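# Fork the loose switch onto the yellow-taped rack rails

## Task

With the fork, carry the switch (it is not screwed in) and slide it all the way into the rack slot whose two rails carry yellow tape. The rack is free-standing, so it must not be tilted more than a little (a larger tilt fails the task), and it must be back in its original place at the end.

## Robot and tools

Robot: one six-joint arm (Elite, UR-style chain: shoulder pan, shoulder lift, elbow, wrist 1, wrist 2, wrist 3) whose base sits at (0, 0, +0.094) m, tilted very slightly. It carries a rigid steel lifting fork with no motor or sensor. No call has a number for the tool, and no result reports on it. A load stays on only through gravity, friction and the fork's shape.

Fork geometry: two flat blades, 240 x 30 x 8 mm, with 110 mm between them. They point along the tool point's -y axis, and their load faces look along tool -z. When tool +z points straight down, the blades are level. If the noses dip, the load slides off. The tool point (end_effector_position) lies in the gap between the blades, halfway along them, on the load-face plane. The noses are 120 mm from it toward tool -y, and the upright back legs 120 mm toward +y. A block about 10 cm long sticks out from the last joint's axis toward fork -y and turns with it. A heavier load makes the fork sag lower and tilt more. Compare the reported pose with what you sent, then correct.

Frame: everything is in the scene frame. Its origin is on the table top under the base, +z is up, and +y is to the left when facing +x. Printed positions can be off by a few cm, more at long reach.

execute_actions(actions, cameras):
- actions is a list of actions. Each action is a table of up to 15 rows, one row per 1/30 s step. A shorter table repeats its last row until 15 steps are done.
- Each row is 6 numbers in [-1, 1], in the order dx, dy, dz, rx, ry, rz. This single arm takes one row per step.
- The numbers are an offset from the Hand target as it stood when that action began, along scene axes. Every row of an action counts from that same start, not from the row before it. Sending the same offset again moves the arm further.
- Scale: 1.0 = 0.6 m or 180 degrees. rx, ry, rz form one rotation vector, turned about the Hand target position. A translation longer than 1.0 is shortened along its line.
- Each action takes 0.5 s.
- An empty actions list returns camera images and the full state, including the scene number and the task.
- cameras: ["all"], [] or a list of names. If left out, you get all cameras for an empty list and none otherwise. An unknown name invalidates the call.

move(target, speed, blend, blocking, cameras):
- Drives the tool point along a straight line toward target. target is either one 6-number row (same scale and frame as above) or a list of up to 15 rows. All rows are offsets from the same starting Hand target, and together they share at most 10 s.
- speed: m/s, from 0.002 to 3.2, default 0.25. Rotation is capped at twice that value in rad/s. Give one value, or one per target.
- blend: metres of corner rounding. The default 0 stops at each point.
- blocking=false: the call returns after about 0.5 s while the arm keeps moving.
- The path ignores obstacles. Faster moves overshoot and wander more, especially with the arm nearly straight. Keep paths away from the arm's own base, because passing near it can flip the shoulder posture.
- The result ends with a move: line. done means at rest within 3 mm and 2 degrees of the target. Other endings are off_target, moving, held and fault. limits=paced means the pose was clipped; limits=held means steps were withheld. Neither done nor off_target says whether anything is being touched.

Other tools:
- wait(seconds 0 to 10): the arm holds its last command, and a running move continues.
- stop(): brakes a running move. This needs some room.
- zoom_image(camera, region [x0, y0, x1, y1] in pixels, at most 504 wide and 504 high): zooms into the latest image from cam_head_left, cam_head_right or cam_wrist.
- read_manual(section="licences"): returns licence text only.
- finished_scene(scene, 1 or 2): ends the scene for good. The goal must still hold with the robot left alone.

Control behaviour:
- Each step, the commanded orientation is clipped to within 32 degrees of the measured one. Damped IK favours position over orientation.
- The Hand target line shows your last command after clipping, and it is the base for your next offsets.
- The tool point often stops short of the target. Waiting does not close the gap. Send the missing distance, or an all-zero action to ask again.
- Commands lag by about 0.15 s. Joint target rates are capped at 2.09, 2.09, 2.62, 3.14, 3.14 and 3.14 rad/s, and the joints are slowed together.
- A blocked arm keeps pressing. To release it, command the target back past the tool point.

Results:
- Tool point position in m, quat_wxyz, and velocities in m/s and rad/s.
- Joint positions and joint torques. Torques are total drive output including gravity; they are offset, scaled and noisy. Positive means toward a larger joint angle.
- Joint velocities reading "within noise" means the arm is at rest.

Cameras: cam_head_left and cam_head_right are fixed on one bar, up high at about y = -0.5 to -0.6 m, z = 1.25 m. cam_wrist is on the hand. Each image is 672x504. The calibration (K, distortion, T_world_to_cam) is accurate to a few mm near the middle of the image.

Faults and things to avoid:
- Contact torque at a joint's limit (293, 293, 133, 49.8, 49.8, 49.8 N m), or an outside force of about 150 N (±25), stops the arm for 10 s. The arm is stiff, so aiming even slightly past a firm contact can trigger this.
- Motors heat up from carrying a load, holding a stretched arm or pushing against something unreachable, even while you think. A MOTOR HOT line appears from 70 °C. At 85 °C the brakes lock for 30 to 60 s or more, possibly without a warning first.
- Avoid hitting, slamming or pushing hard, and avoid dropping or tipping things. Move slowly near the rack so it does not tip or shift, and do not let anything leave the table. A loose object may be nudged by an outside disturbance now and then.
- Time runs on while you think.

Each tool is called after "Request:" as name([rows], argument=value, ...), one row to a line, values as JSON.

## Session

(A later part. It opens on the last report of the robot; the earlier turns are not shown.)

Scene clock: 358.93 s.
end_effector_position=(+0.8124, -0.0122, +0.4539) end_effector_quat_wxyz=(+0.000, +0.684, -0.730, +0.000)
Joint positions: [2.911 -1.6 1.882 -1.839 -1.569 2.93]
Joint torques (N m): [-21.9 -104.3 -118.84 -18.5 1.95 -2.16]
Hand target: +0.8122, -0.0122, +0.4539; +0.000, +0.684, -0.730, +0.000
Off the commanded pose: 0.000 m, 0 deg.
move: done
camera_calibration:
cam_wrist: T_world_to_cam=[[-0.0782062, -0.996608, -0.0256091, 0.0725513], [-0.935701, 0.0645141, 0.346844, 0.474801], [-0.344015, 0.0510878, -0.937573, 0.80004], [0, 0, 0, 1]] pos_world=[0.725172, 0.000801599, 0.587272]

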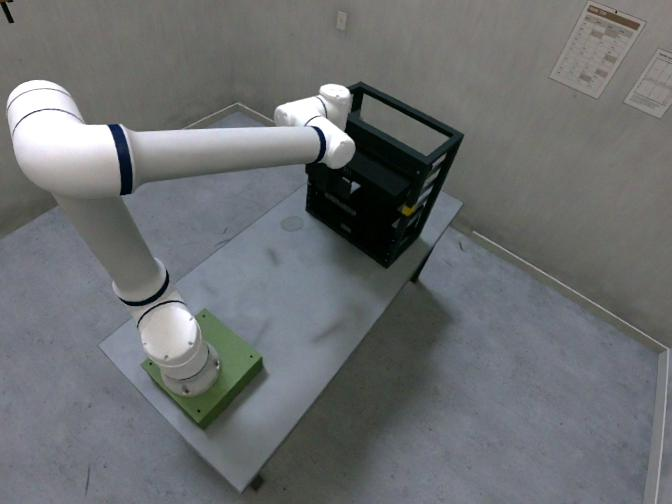

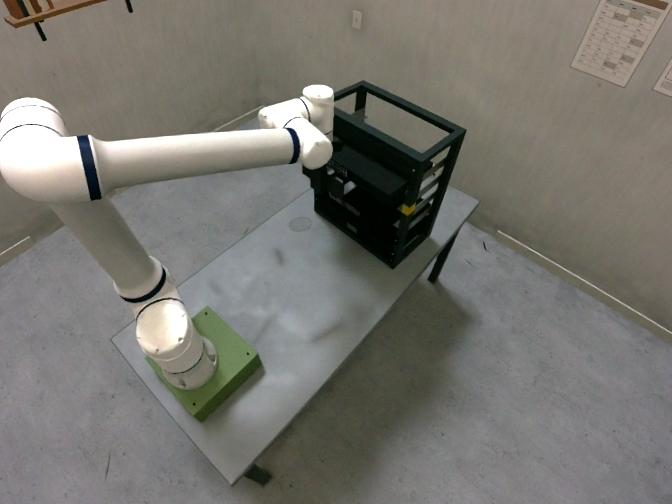

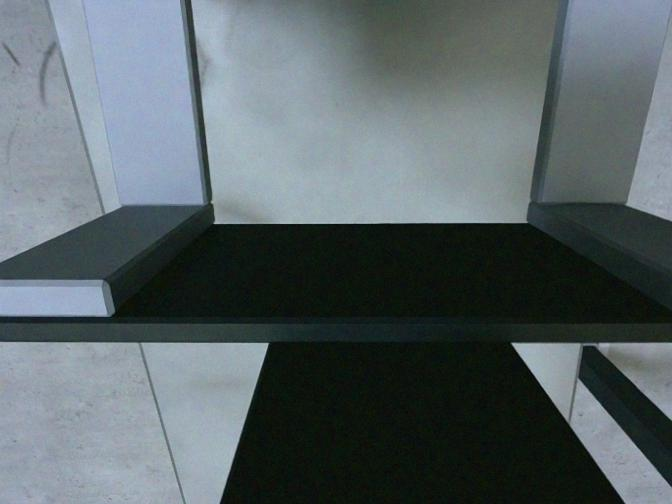

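Request:
move(target=[-0.316, 0.0207, 0, 0, 0, 0], speed=0.12, cameras=["all"])

Request:
zoom_image(camera="cam_head_right", region=[240, 80, 440, 230])

Request:
zoom_image(camera="cam_head_left", region=[240, 80, 440, 230])

Scene clock: 366.40 s.
end_effector_position=(+0.6227, +0.0002, +0.4539) end_effector_quat_wxyz=(+0.000, +0.684, -0.730, +0.000)
Joint positions: [2.823 -1.952 2.151 -1.755 -1.57 2.842]
Joint torques (N m): [-22.61 -62.63 -120.19 -18.25 3.79 -2.42]
Hand target: +0.6226, +0.0003, +0.4539; +0.000, +0.684, -0.730, +0.000
Off the commanded pose: 0.000 m, 0 deg.
move: done
camera_calibration:
cam_wrist: T_world_to_cam=[[-0.0782062, -0.996608, -0.0256091, 0.0700814], [-0.935701, 0.0645141, 0.346844, 0.296592], [-0.344015, 0.0510878, -0.937573, 0.734181], [0, 0, 0, 1]] pos_world=[0.535572, 0.0132016, 0.587272]

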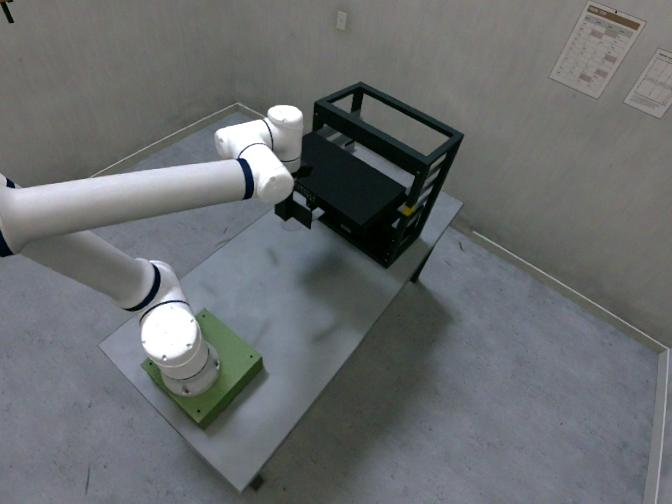

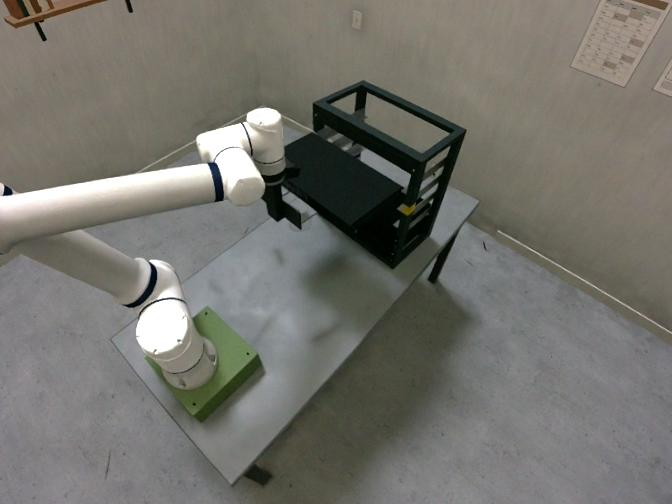

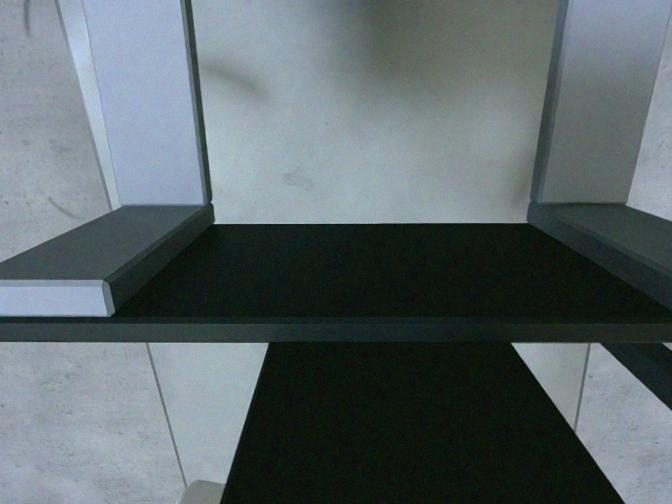

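Scaled by 2.520.

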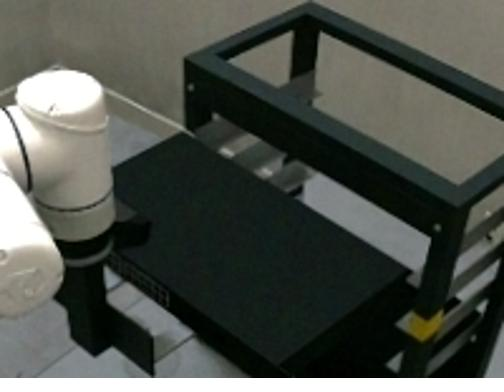

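Scaled by 2.520.

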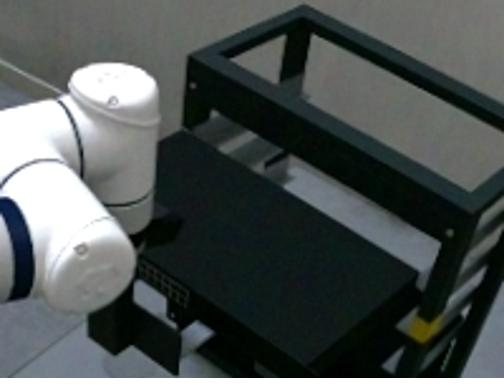

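Request:
move(target=[0, 0, -0.1432, 0, 0, 0], speed=0.12, cameras=["all"])

Request:
zoom_image(camera="cam_head_right", region=[270, 120, 430, 240])

Request:
zoom_image(camera="cam_head_left", region=[270, 120, 430, 240])

Scene clock: 387.53 s.
end_effector_position=(+0.6226, +0.0002, +0.3682) end_effector_quat_wxyz=(+0.000, +0.684, -0.730, +0.000)
Joint positions: [2.824 -1.906 2.279 -1.93 -1.57 2.842]
Joint torques (N m): [9.73 -33.26 -115.03 -23.69 2.89 3.35]
Hand target: +0.6226, +0.0003, +0.3680; +0.000, +0.684, -0.730, +0.000
Off the commanded pose: 0.000 m, 0 deg.
move: done
camera_calibration:
cam_wrist: T_world_to_cam=[[-0.078234, -0.996603, -0.0257127, 0.0679351], [-0.935732, 0.064509, 0.346762, 0.326221], [-0.343925, 0.0511888, -0.937601, 0.653633], [0, 0, 0, 1]] pos_world=[0.535371, 0.0132014, 0.501472]

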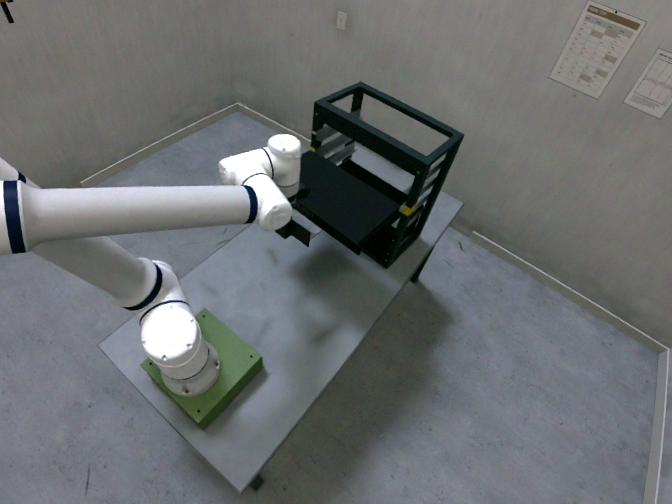

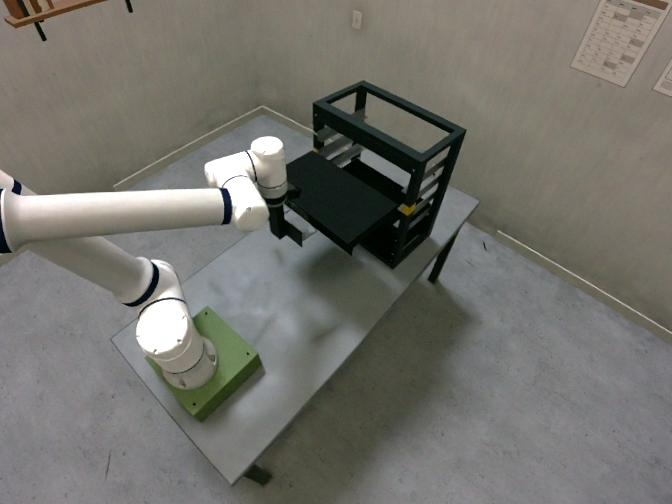

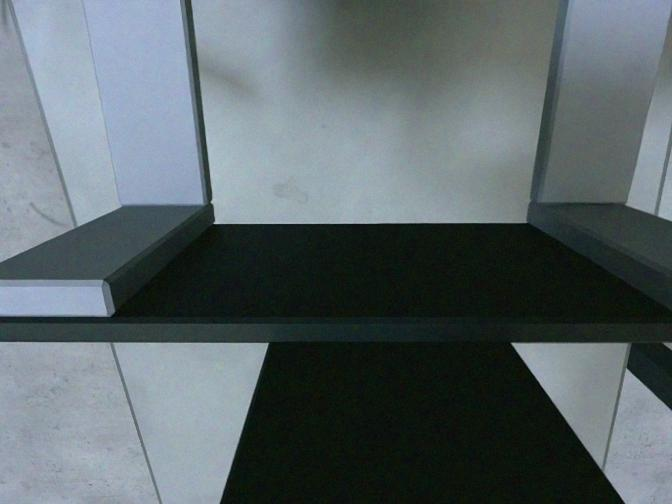

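Scaled by 3.150.

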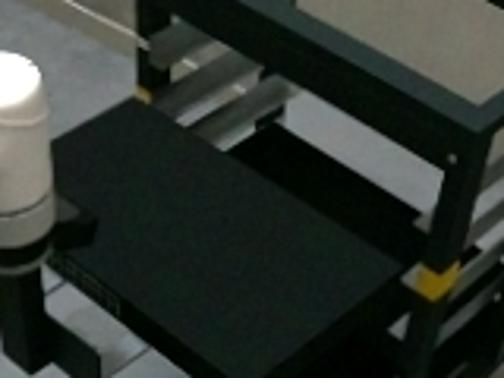

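Scaled by 3.150.

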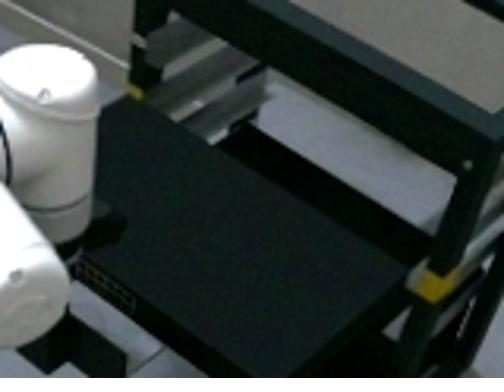

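Request:
move(target=[0.1164, -0.0076, 0, 0, 0, 0], speed=0.1, cameras=["cam_head_left", "cam_head_right"])

Request:
zoom_image(camera="cam_head_right", region=[370, 160, 450, 220])

Request:
zoom_image(camera="cam_head_left", region=[370, 160, 450, 220])

Request:
zoom_image(camera="cam_head_right", region=[300, 110, 380, 170])

Scene clock: 401.23 s.
end_effector_position=(+0.6922, -0.0043, +0.3680) end_effector_quat_wxyz=(+0.000, +0.684, -0.730, +0.000)
Joint positions: [2.863 -1.764 2.183 -1.975 -1.569 2.882]
Joint torques (N m): [7.84 -52.58 -138.84 -24.39 0.8 3.15]
Hand target: +0.6924, -0.0043, +0.3680; +0.000, +0.684, -0.730, +0.000
Off the commanded pose: 0.000 m, 0 deg.
move: done
Images, in order (width x height): cam_head_left 672x504, cam_head_right 672x504.

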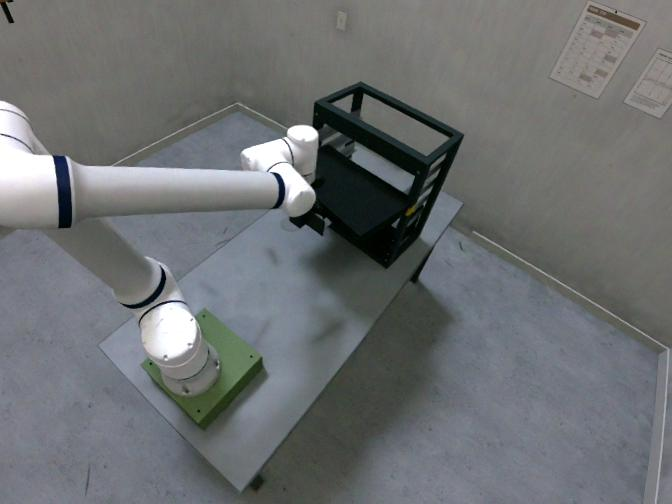

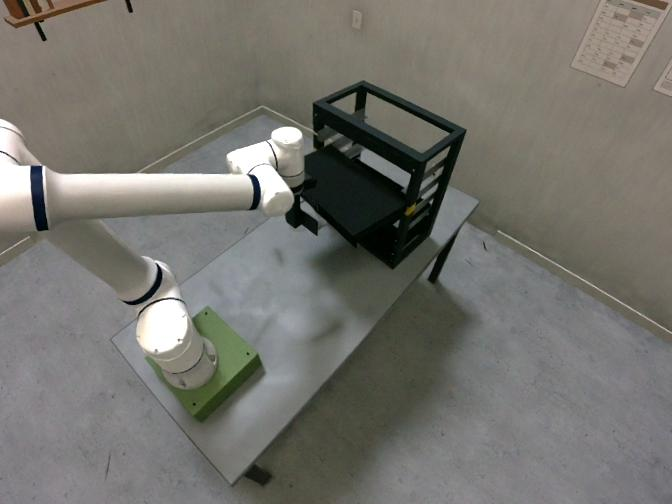

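Scaled by 6.300.

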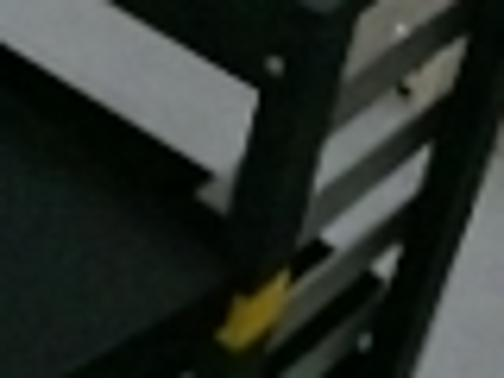

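Scaled by 6.300.

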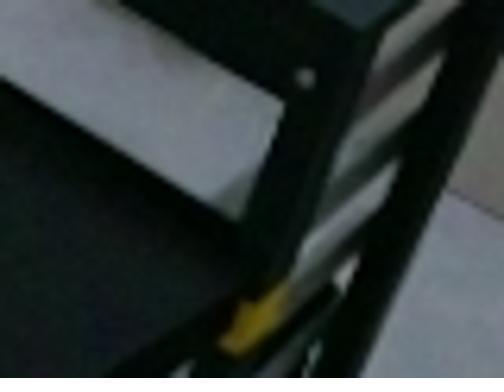

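Scaled by 6.300.

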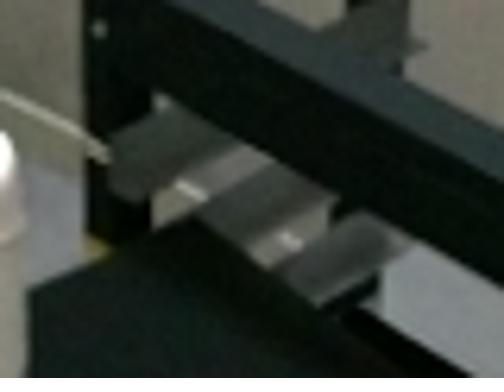

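Request:
move(target=[0.2495, -0.0164, 0, 0, 0, 0], speed=0.1, cameras=["cam_head_left", "cam_head_right"])

Request:
zoom_image(camera="cam_head_right", region=[310, 120, 450, 220])

Request:
zoom_image(camera="cam_head_left", region=[310, 120, 450, 220])

Scene clock: 420.67 s.
end_effector_position=(+0.7642, -0.0045, +0.3399) end_effector_quat_wxyz=(+0.015, +0.683, -0.730, -0.025)
Joint positions: [2.902 -1.591 2.059 -1.965 -1.569 2.921]
Joint torques (N m): [-6.61 -63.47 -98.1 -12.95 -0.15 0.56]
Hand target: +0.7642, -0.0045, +0.3399; +0.015, +0.683, -0.730, -0.025 (not the last commanded pose)
Off the commanded pose: 0.083 m, 3 deg.
FORCE FAULT: contact force on the arm reached its limit, and the arm stopped for 10 seconds. The contact can be on any part of the arm, not only on its tool. That time counts as 20 of the actions that you can send in this scene. The arm's remaining commands of this call were not run. The arm's target is now where it stood when the stop ended, not its last command. The arm accepts commands again.
move: fault
Images, in order (width x height): cam_head_left 672x504, cam_head_right 672x504.

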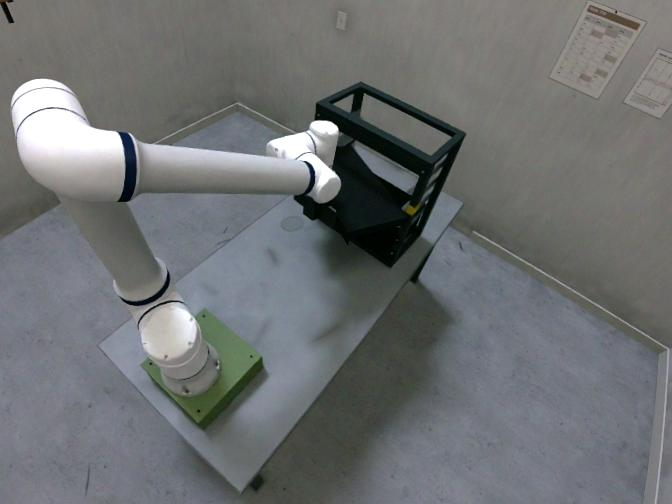

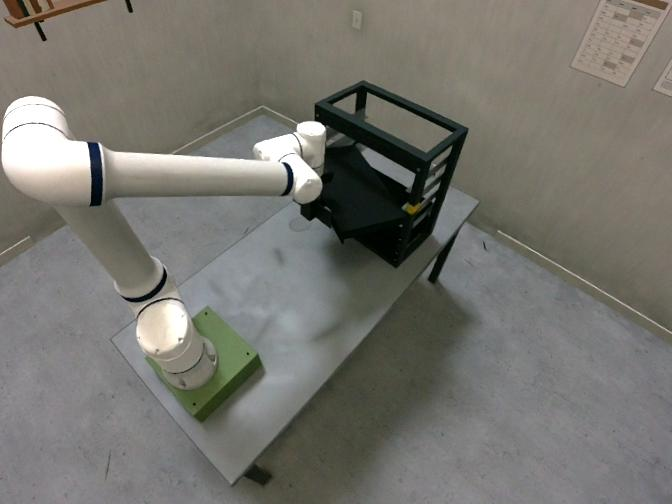

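Scaled by 3.600.

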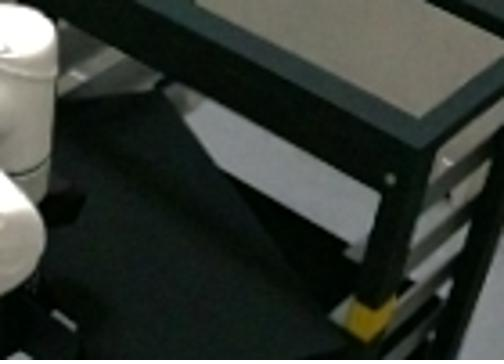

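Scaled by 3.600.

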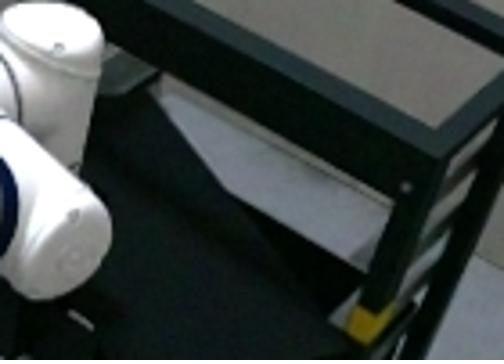

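Request:
execute_actions(actions=[])

Request:
zoom_image(camera="cam_head_right", region=[270, 90, 450, 270])

Request:
zoom_image(camera="cam_head_left", region=[280, 90, 460, 270])

Scene clock: 425.87 s.
end_effector_position=(+0.7642, -0.0045, +0.3399) end_effector_quat_wxyz=(+0.015, +0.683, -0.730, -0.025)
Joint positions: [2.902 -1.591 2.059 -1.965 -1.569 2.921]
Joint velocities: within noise
Joint torques (N m): [-5.87 -89.24 -121.03 -17.16 -0.24 0.67]
Hand target: +0.7642, -0.0045, +0.3399; +0.015, +0.683, -0.730, -0.025 (not the last commanded pose)
Off the commanded pose: 0.083 m, 3 deg.
camera_calibration:
cam_wrist: T_world_to_cam=[[-0.0810214, -0.995983, -0.0381317, 0.0798786], [-0.914337, 0.0590414, 0.400628, 0.4342], [-0.396767, 0.0673246, -0.915447, 0.709135], [0, 0, 0, 1]] pos_world=[0.684838, 0.00617969, 0.478269]

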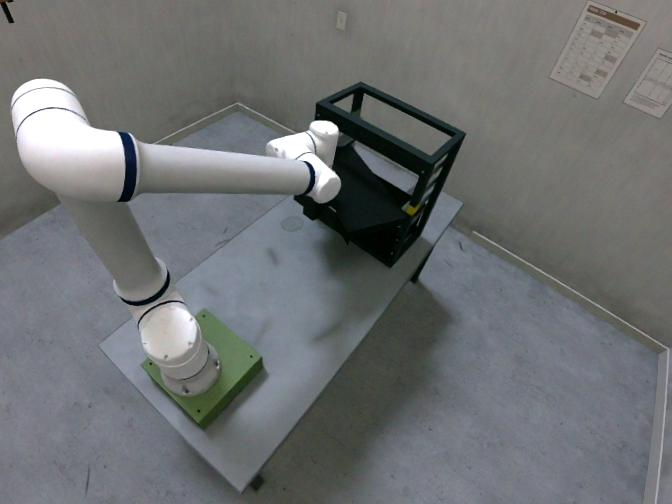

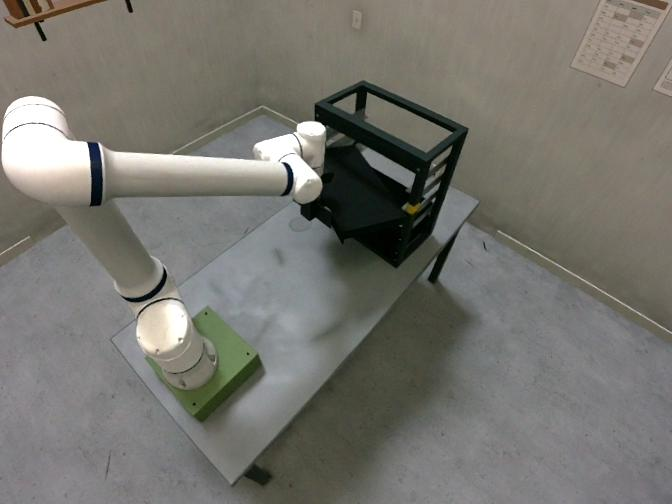

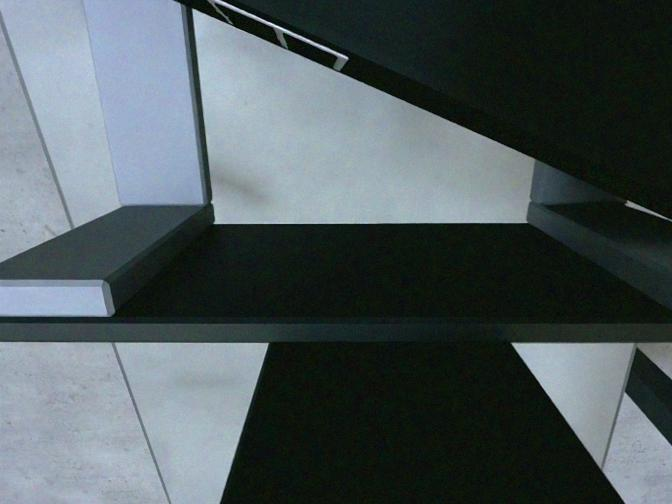

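Scaled by 2.800.

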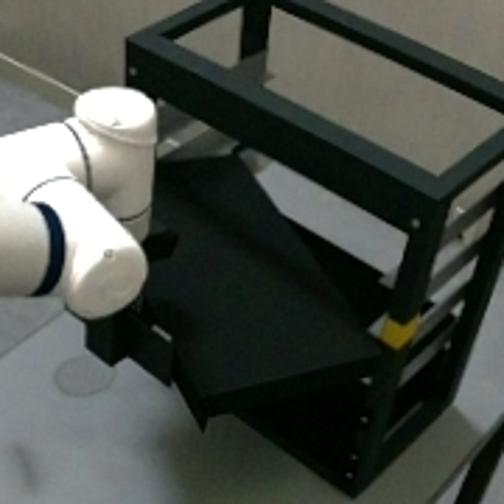

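Scaled by 2.800.

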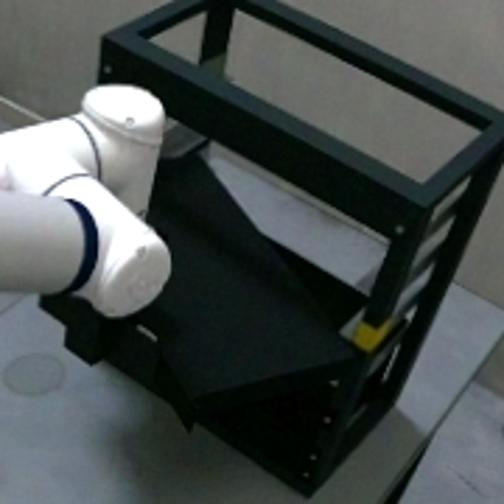

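Request:
move([
  [0, 0, 0.01, -0.0051, -0.0179, 0.0004],
  [0, 0, 0.0367, -0.0051, -0.0179, 0.0004],
], speed=0.03, cameras=["all"])

Request:
zoom_image(camera="cam_head_right", region=[270, 90, 450, 270])

Request:
zoom_image(camera="cam_head_left", region=[280, 90, 460, 270])

Scene clock: 464.23 s.
end_effector_position=(+0.7642, -0.0045, +0.3618) end_effector_quat_wxyz=(+0.000, +0.684, -0.730, +0.000)
Joint positions: [2.901 -1.627 2.079 -2.007 -1.568 2.92]
Joint torques (N m): [-23.08 -95.73 -135.59 -17.45 -0.63 -1.6]
Hand target: +0.7642, -0.0045, +0.3619; +0.000, +0.684, -0.730, +0.000
Off the commanded pose: 0.000 m, 0 deg.
move: done
camera_calibration:
cam_wrist: T_world_to_cam=[[-0.0779628, -0.996602, -0.0265906, 0.0742257], [-0.935429, 0.0639005, 0.34769, 0.460659], [-0.344809, 0.0519806, -0.937232, 0.697118], [0, 0, 0, 1]] pos_world=[0.677073, 0.00830052, 0.495169]

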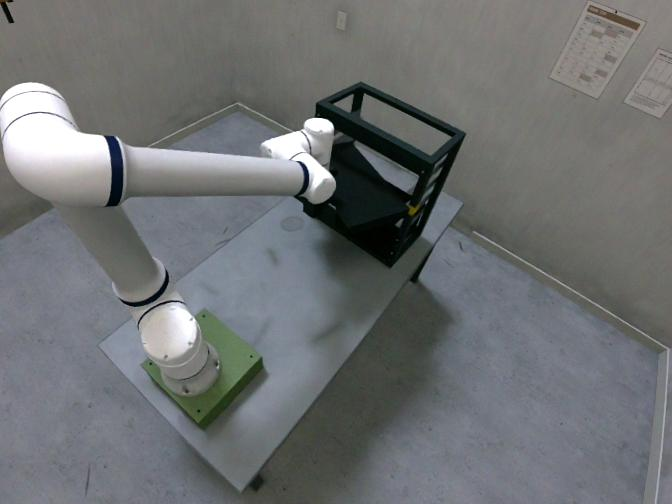

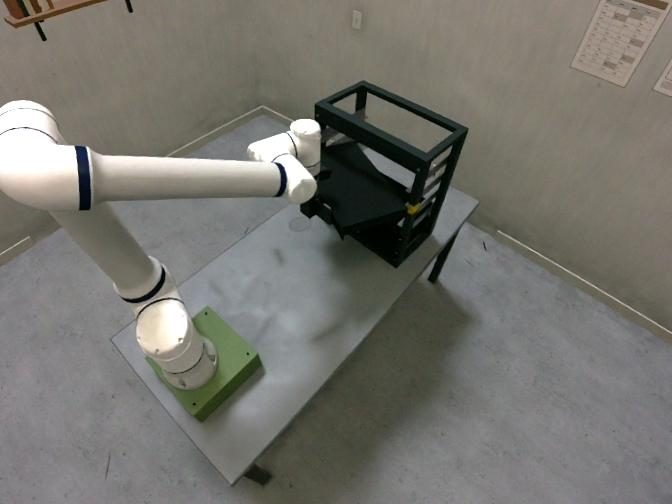

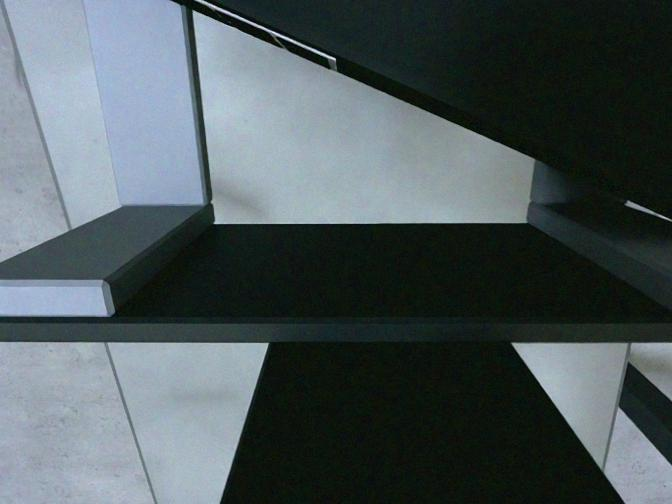

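Scaled by 2.800.

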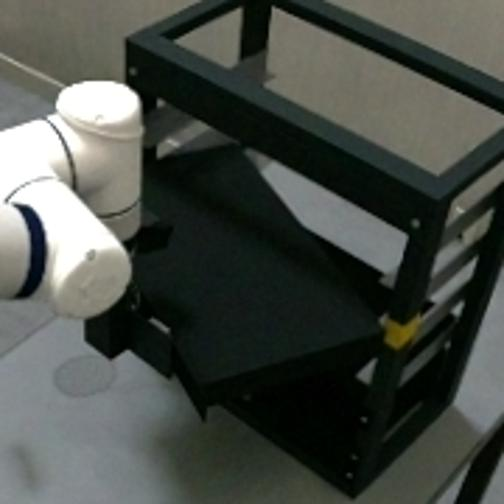

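Scaled by 2.800.

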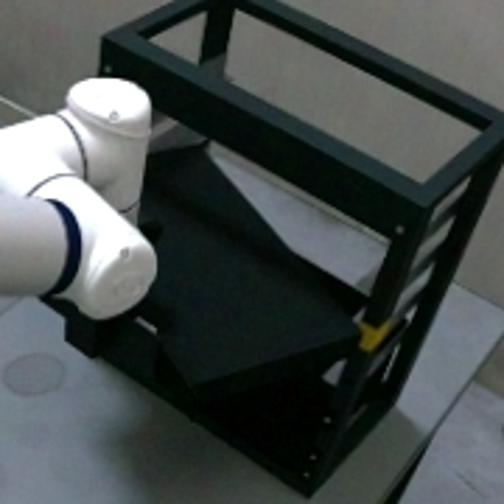

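Request:
move(target=[-0.4324, 0.0283, 0, 0, 0, 0], speed=0.08, cameras=["all"])

Request:
zoom_image(camera="cam_head_right", region=[230, 90, 450, 290])

Request:
zoom_image(camera="cam_head_left", region=[230, 90, 450, 290])

Scene clock: 473.87 s.
end_effector_position=(+0.5049, +0.0124, +0.3619) end_effector_quat_wxyz=(+0.000, +0.684, -0.730, +0.000)
Joint positions: [2.729 -2.186 2.423 -1.792 -1.571 2.748]
Joint torques (N m): [-20.6 -33.53 -118.19 -16.93 4.7 -1.94]
Hand target: +0.5048, +0.0125, +0.3619; +0.000, +0.684, -0.730, +0.000
Off the commanded pose: 0.000 m, 0 deg.
move: done
camera_calibration:
cam_wrist: T_world_to_cam=[[-0.0779628, -0.996602, -0.0265906, 0.0708578], [-0.935429, 0.0639005, 0.34769, 0.216952], [-0.344809, 0.0519806, -0.937232, 0.607018], [0, 0, 0, 1]] pos_world=[0.417773, 0.0252005, 0.495369]

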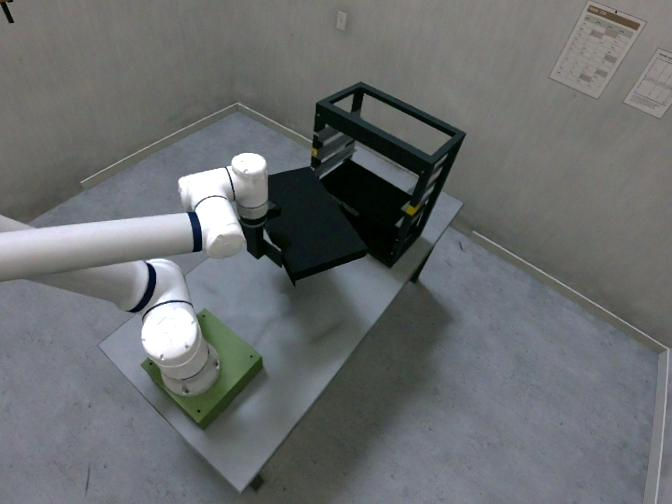

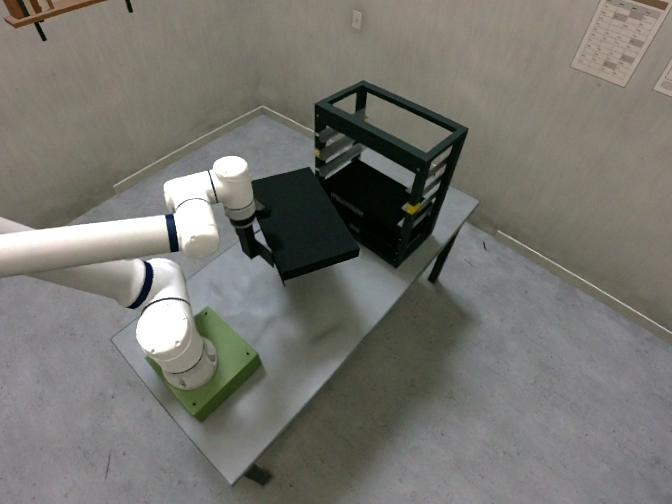

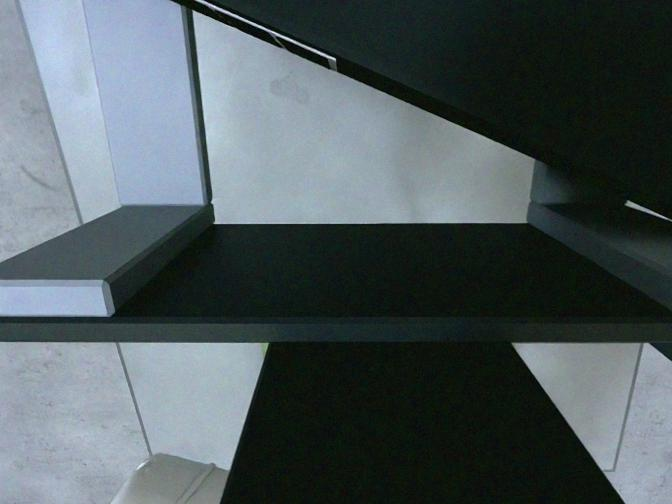

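Scaled by 2.291.

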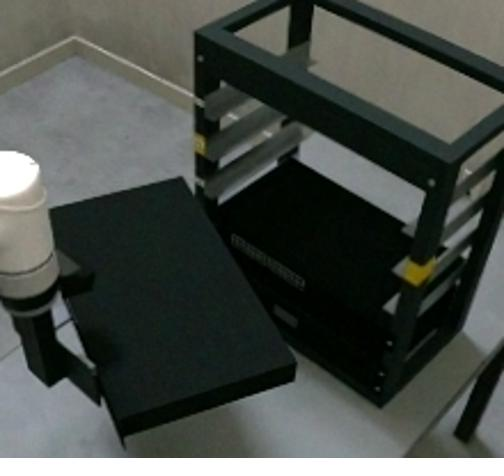

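Scaled by 2.291.

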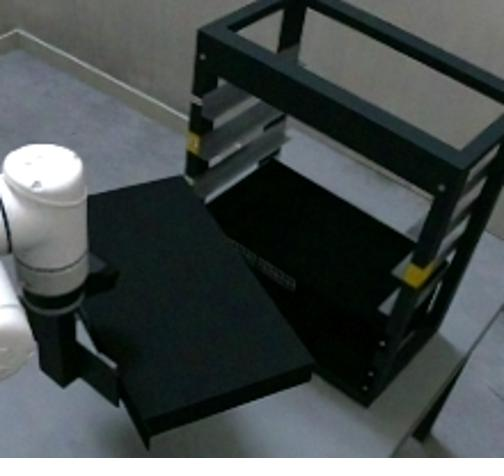

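Request:
zoom_image(camera="cam_head_right", region=[380, 110, 480, 210])

Request:
zoom_image(camera="cam_head_right", region=[360, 180, 460, 280])

Request:
zoom_image(camera="cam_head_left", region=[290, 70, 390, 170])

Request:
zoom_image(camera="cam_head_left", region=[380, 120, 480, 220])

Scaled by 5.040.

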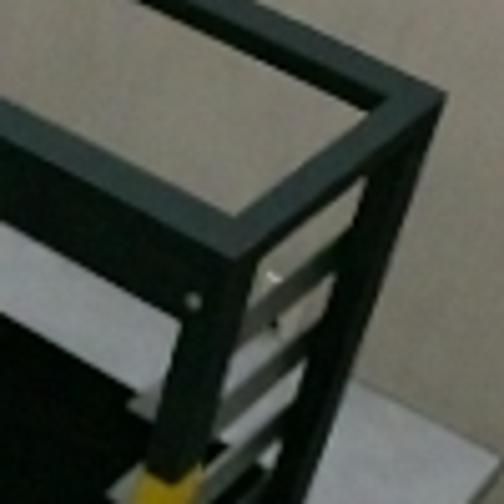

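Scaled by 5.040.

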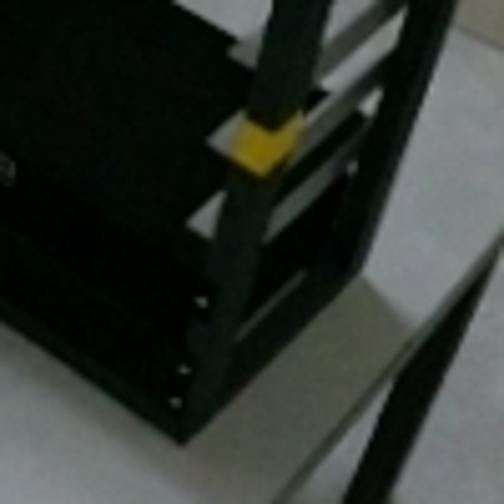

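Scaled by 5.040.

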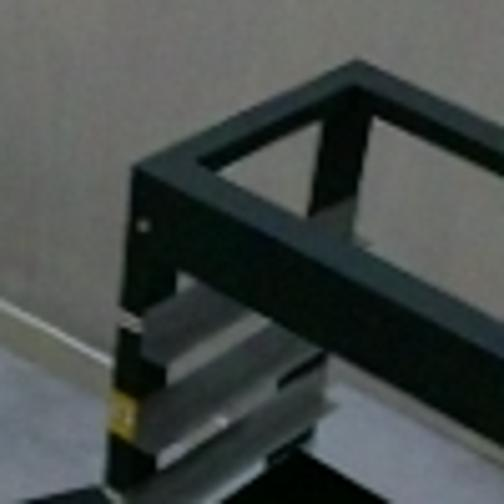

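Scaled by 5.040.

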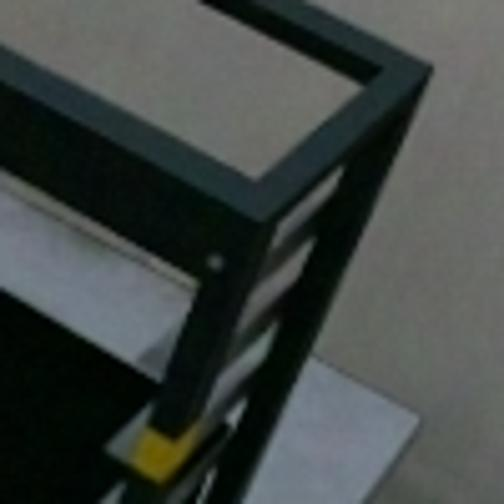

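Request:
move(target=[0.2958, -0.0648, 0.0102, 0, 0, 0.1378], speed=0.09, cameras=["all"])

Request:
zoom_image(camera="cam_head_right", region=[340, 150, 440, 250])

Request:
zoom_image(camera="cam_head_right", region=[270, 100, 370, 200])

Request:
zoom_image(camera="cam_head_left", region=[340, 150, 440, 250])

Request:
zoom_image(camera="cam_head_left", region=[270, 100, 370, 200])

Scene clock: 538.47 s.
end_effector_position=(+0.6821, -0.0264, +0.3681) end_effector_quat_wxyz=(+0.001, +0.824, -0.566, +0.000)
Joint positions: [2.713 -1.752 2.174 -1.977 -1.572 2.299]
Joint torques (N m): [9.68 -50.21 -133.91 -19.67 6.79 -2.41]
Hand target: +0.6822, -0.0264, +0.3681; +0.001, +0.825, -0.566, +0.000
Off the commanded pose: 0.000 m, 0 deg.
move: done
camera_calibration:
cam_wrist: T_world_to_cam=[[0.34696, -0.937503, -0.0266024, -0.242048], [-0.876068, -0.334089, 0.347692, 0.332076], [-0.334849, -0.0973294, -0.937232, 0.665116], [0, 0, 0, 1]] pos_world=[0.597615, -0.0512429, 0.501469]

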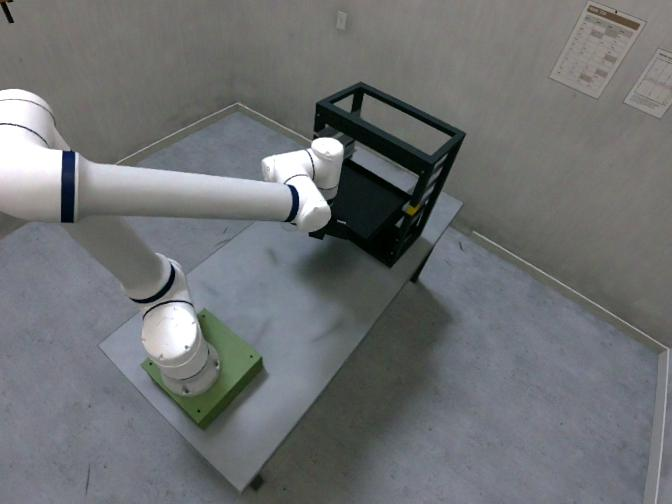

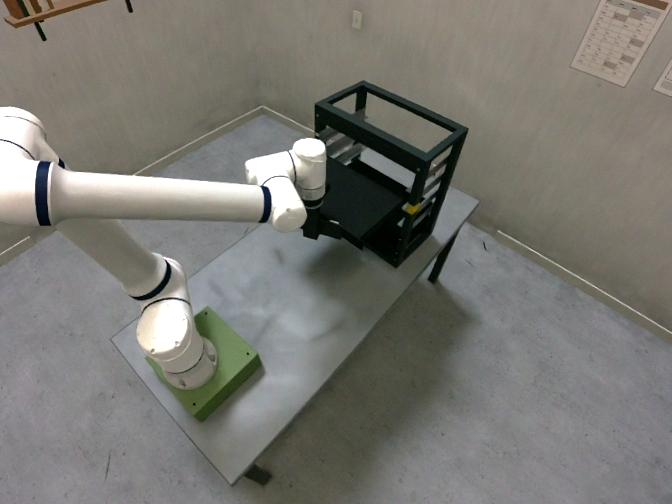

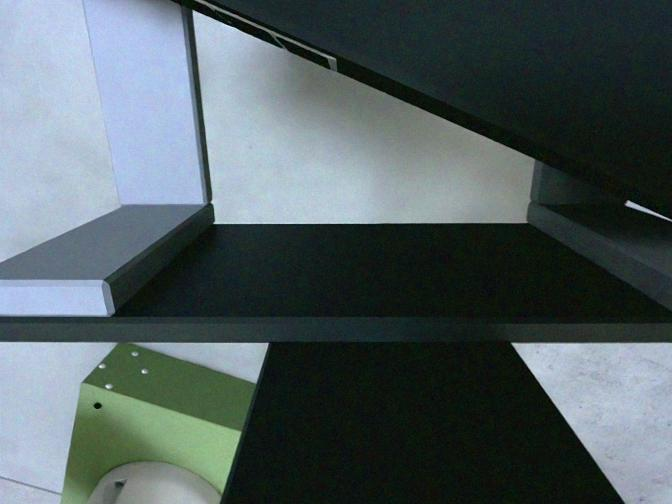

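Scaled by 5.040.

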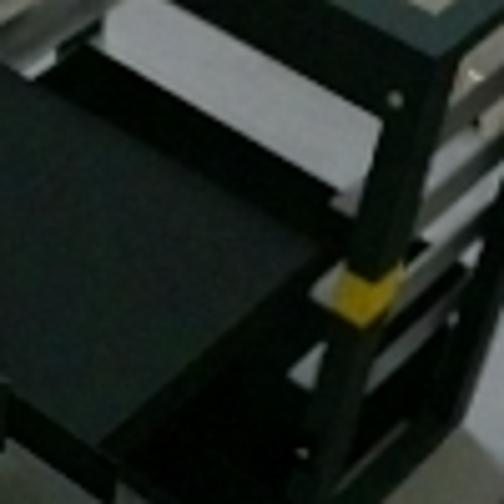

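Scaled by 5.040.

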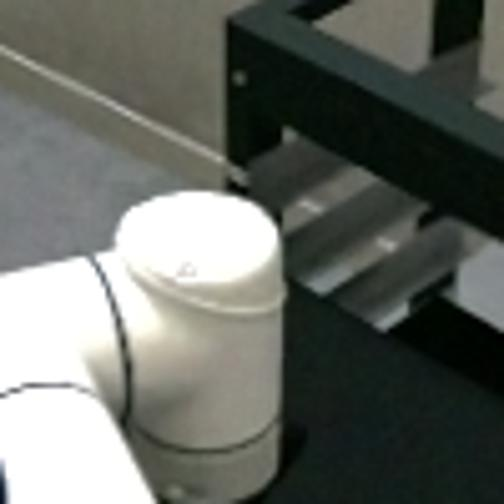

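Scaled by 5.040.

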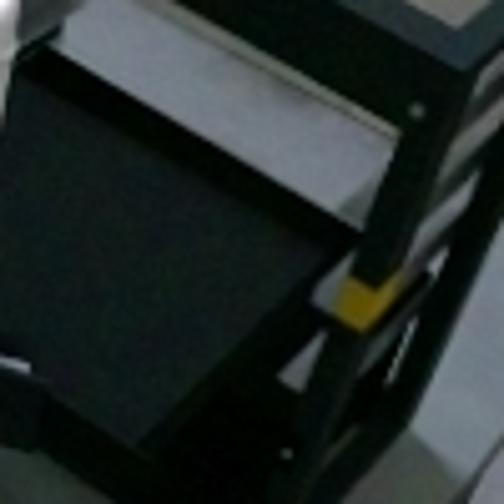

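Scaled by 5.040.

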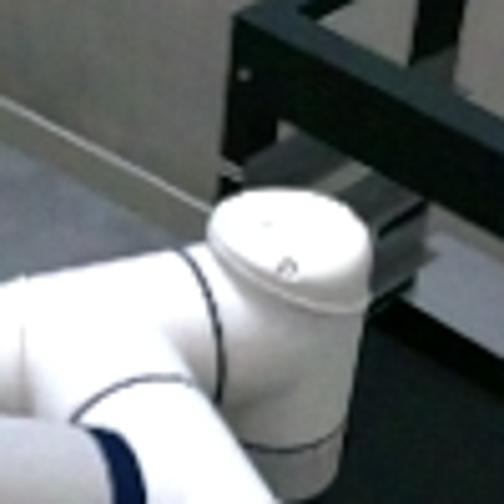

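Request:
move(target=[-0.0008, 0.0043, 0, 0, 0, -0.015], speed=0.05, cameras=["cam_head_left", "cam_head_right"])

Request:
zoom_image(camera="cam_head_right", region=[340, 150, 440, 250])

Request:
zoom_image(camera="cam_head_left", region=[340, 150, 440, 250])

Scene clock: 568.00 s.
end_effector_position=(+0.6818, -0.0239, +0.3681) end_effector_quat_wxyz=(+0.000, +0.811, -0.585, +0.000)
Joint positions: [2.726 -1.76 2.18 -1.975 -1.571 2.358]
Joint torques (N m): [9.56 -78.66 -109.03 -15.02 5.8 3.3]
Hand target: +0.6818, -0.0238, +0.3681; +0.001, +0.811, -0.585, +0.000
Off the commanded pose: 0.000 m, 0 deg.
move: done
Images, in order (width x height): cam_head_left 672x504, cam_head_right 672x504.

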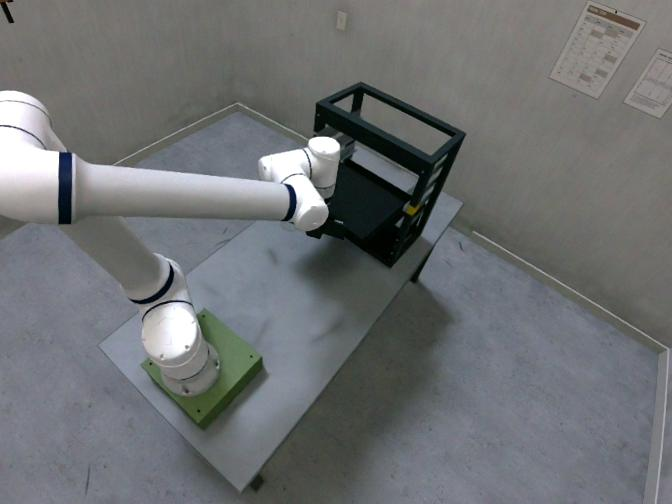

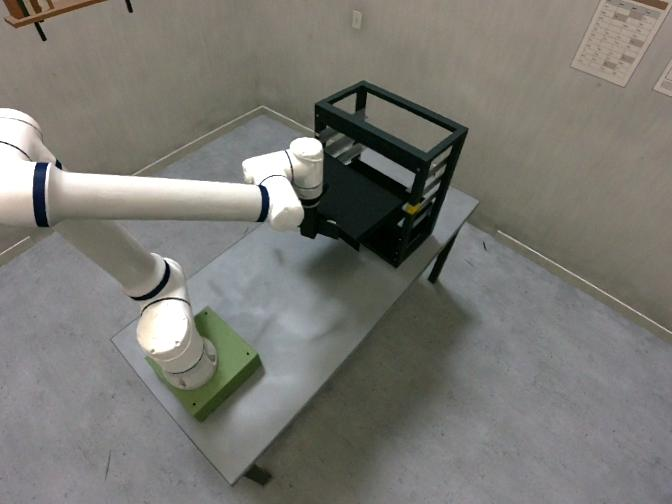

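Scaled by 5.040.

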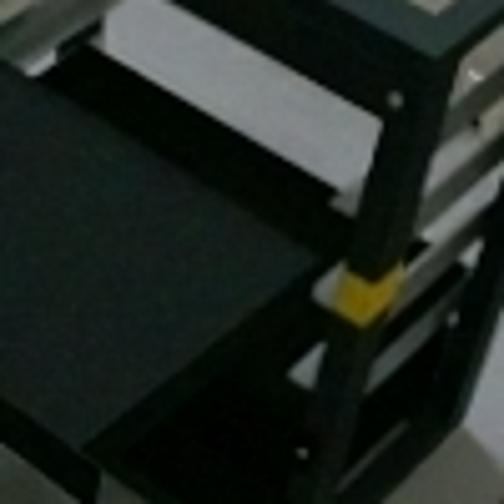

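Scaled by 5.040.

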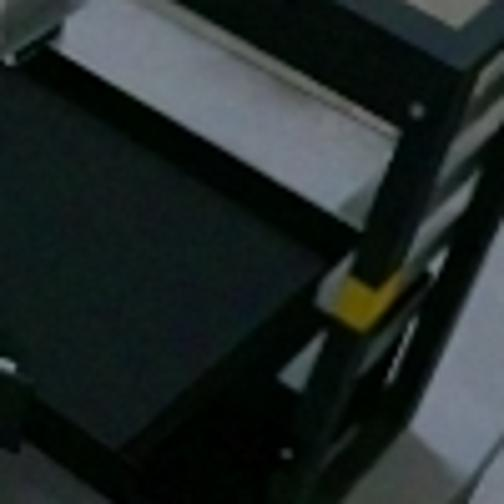

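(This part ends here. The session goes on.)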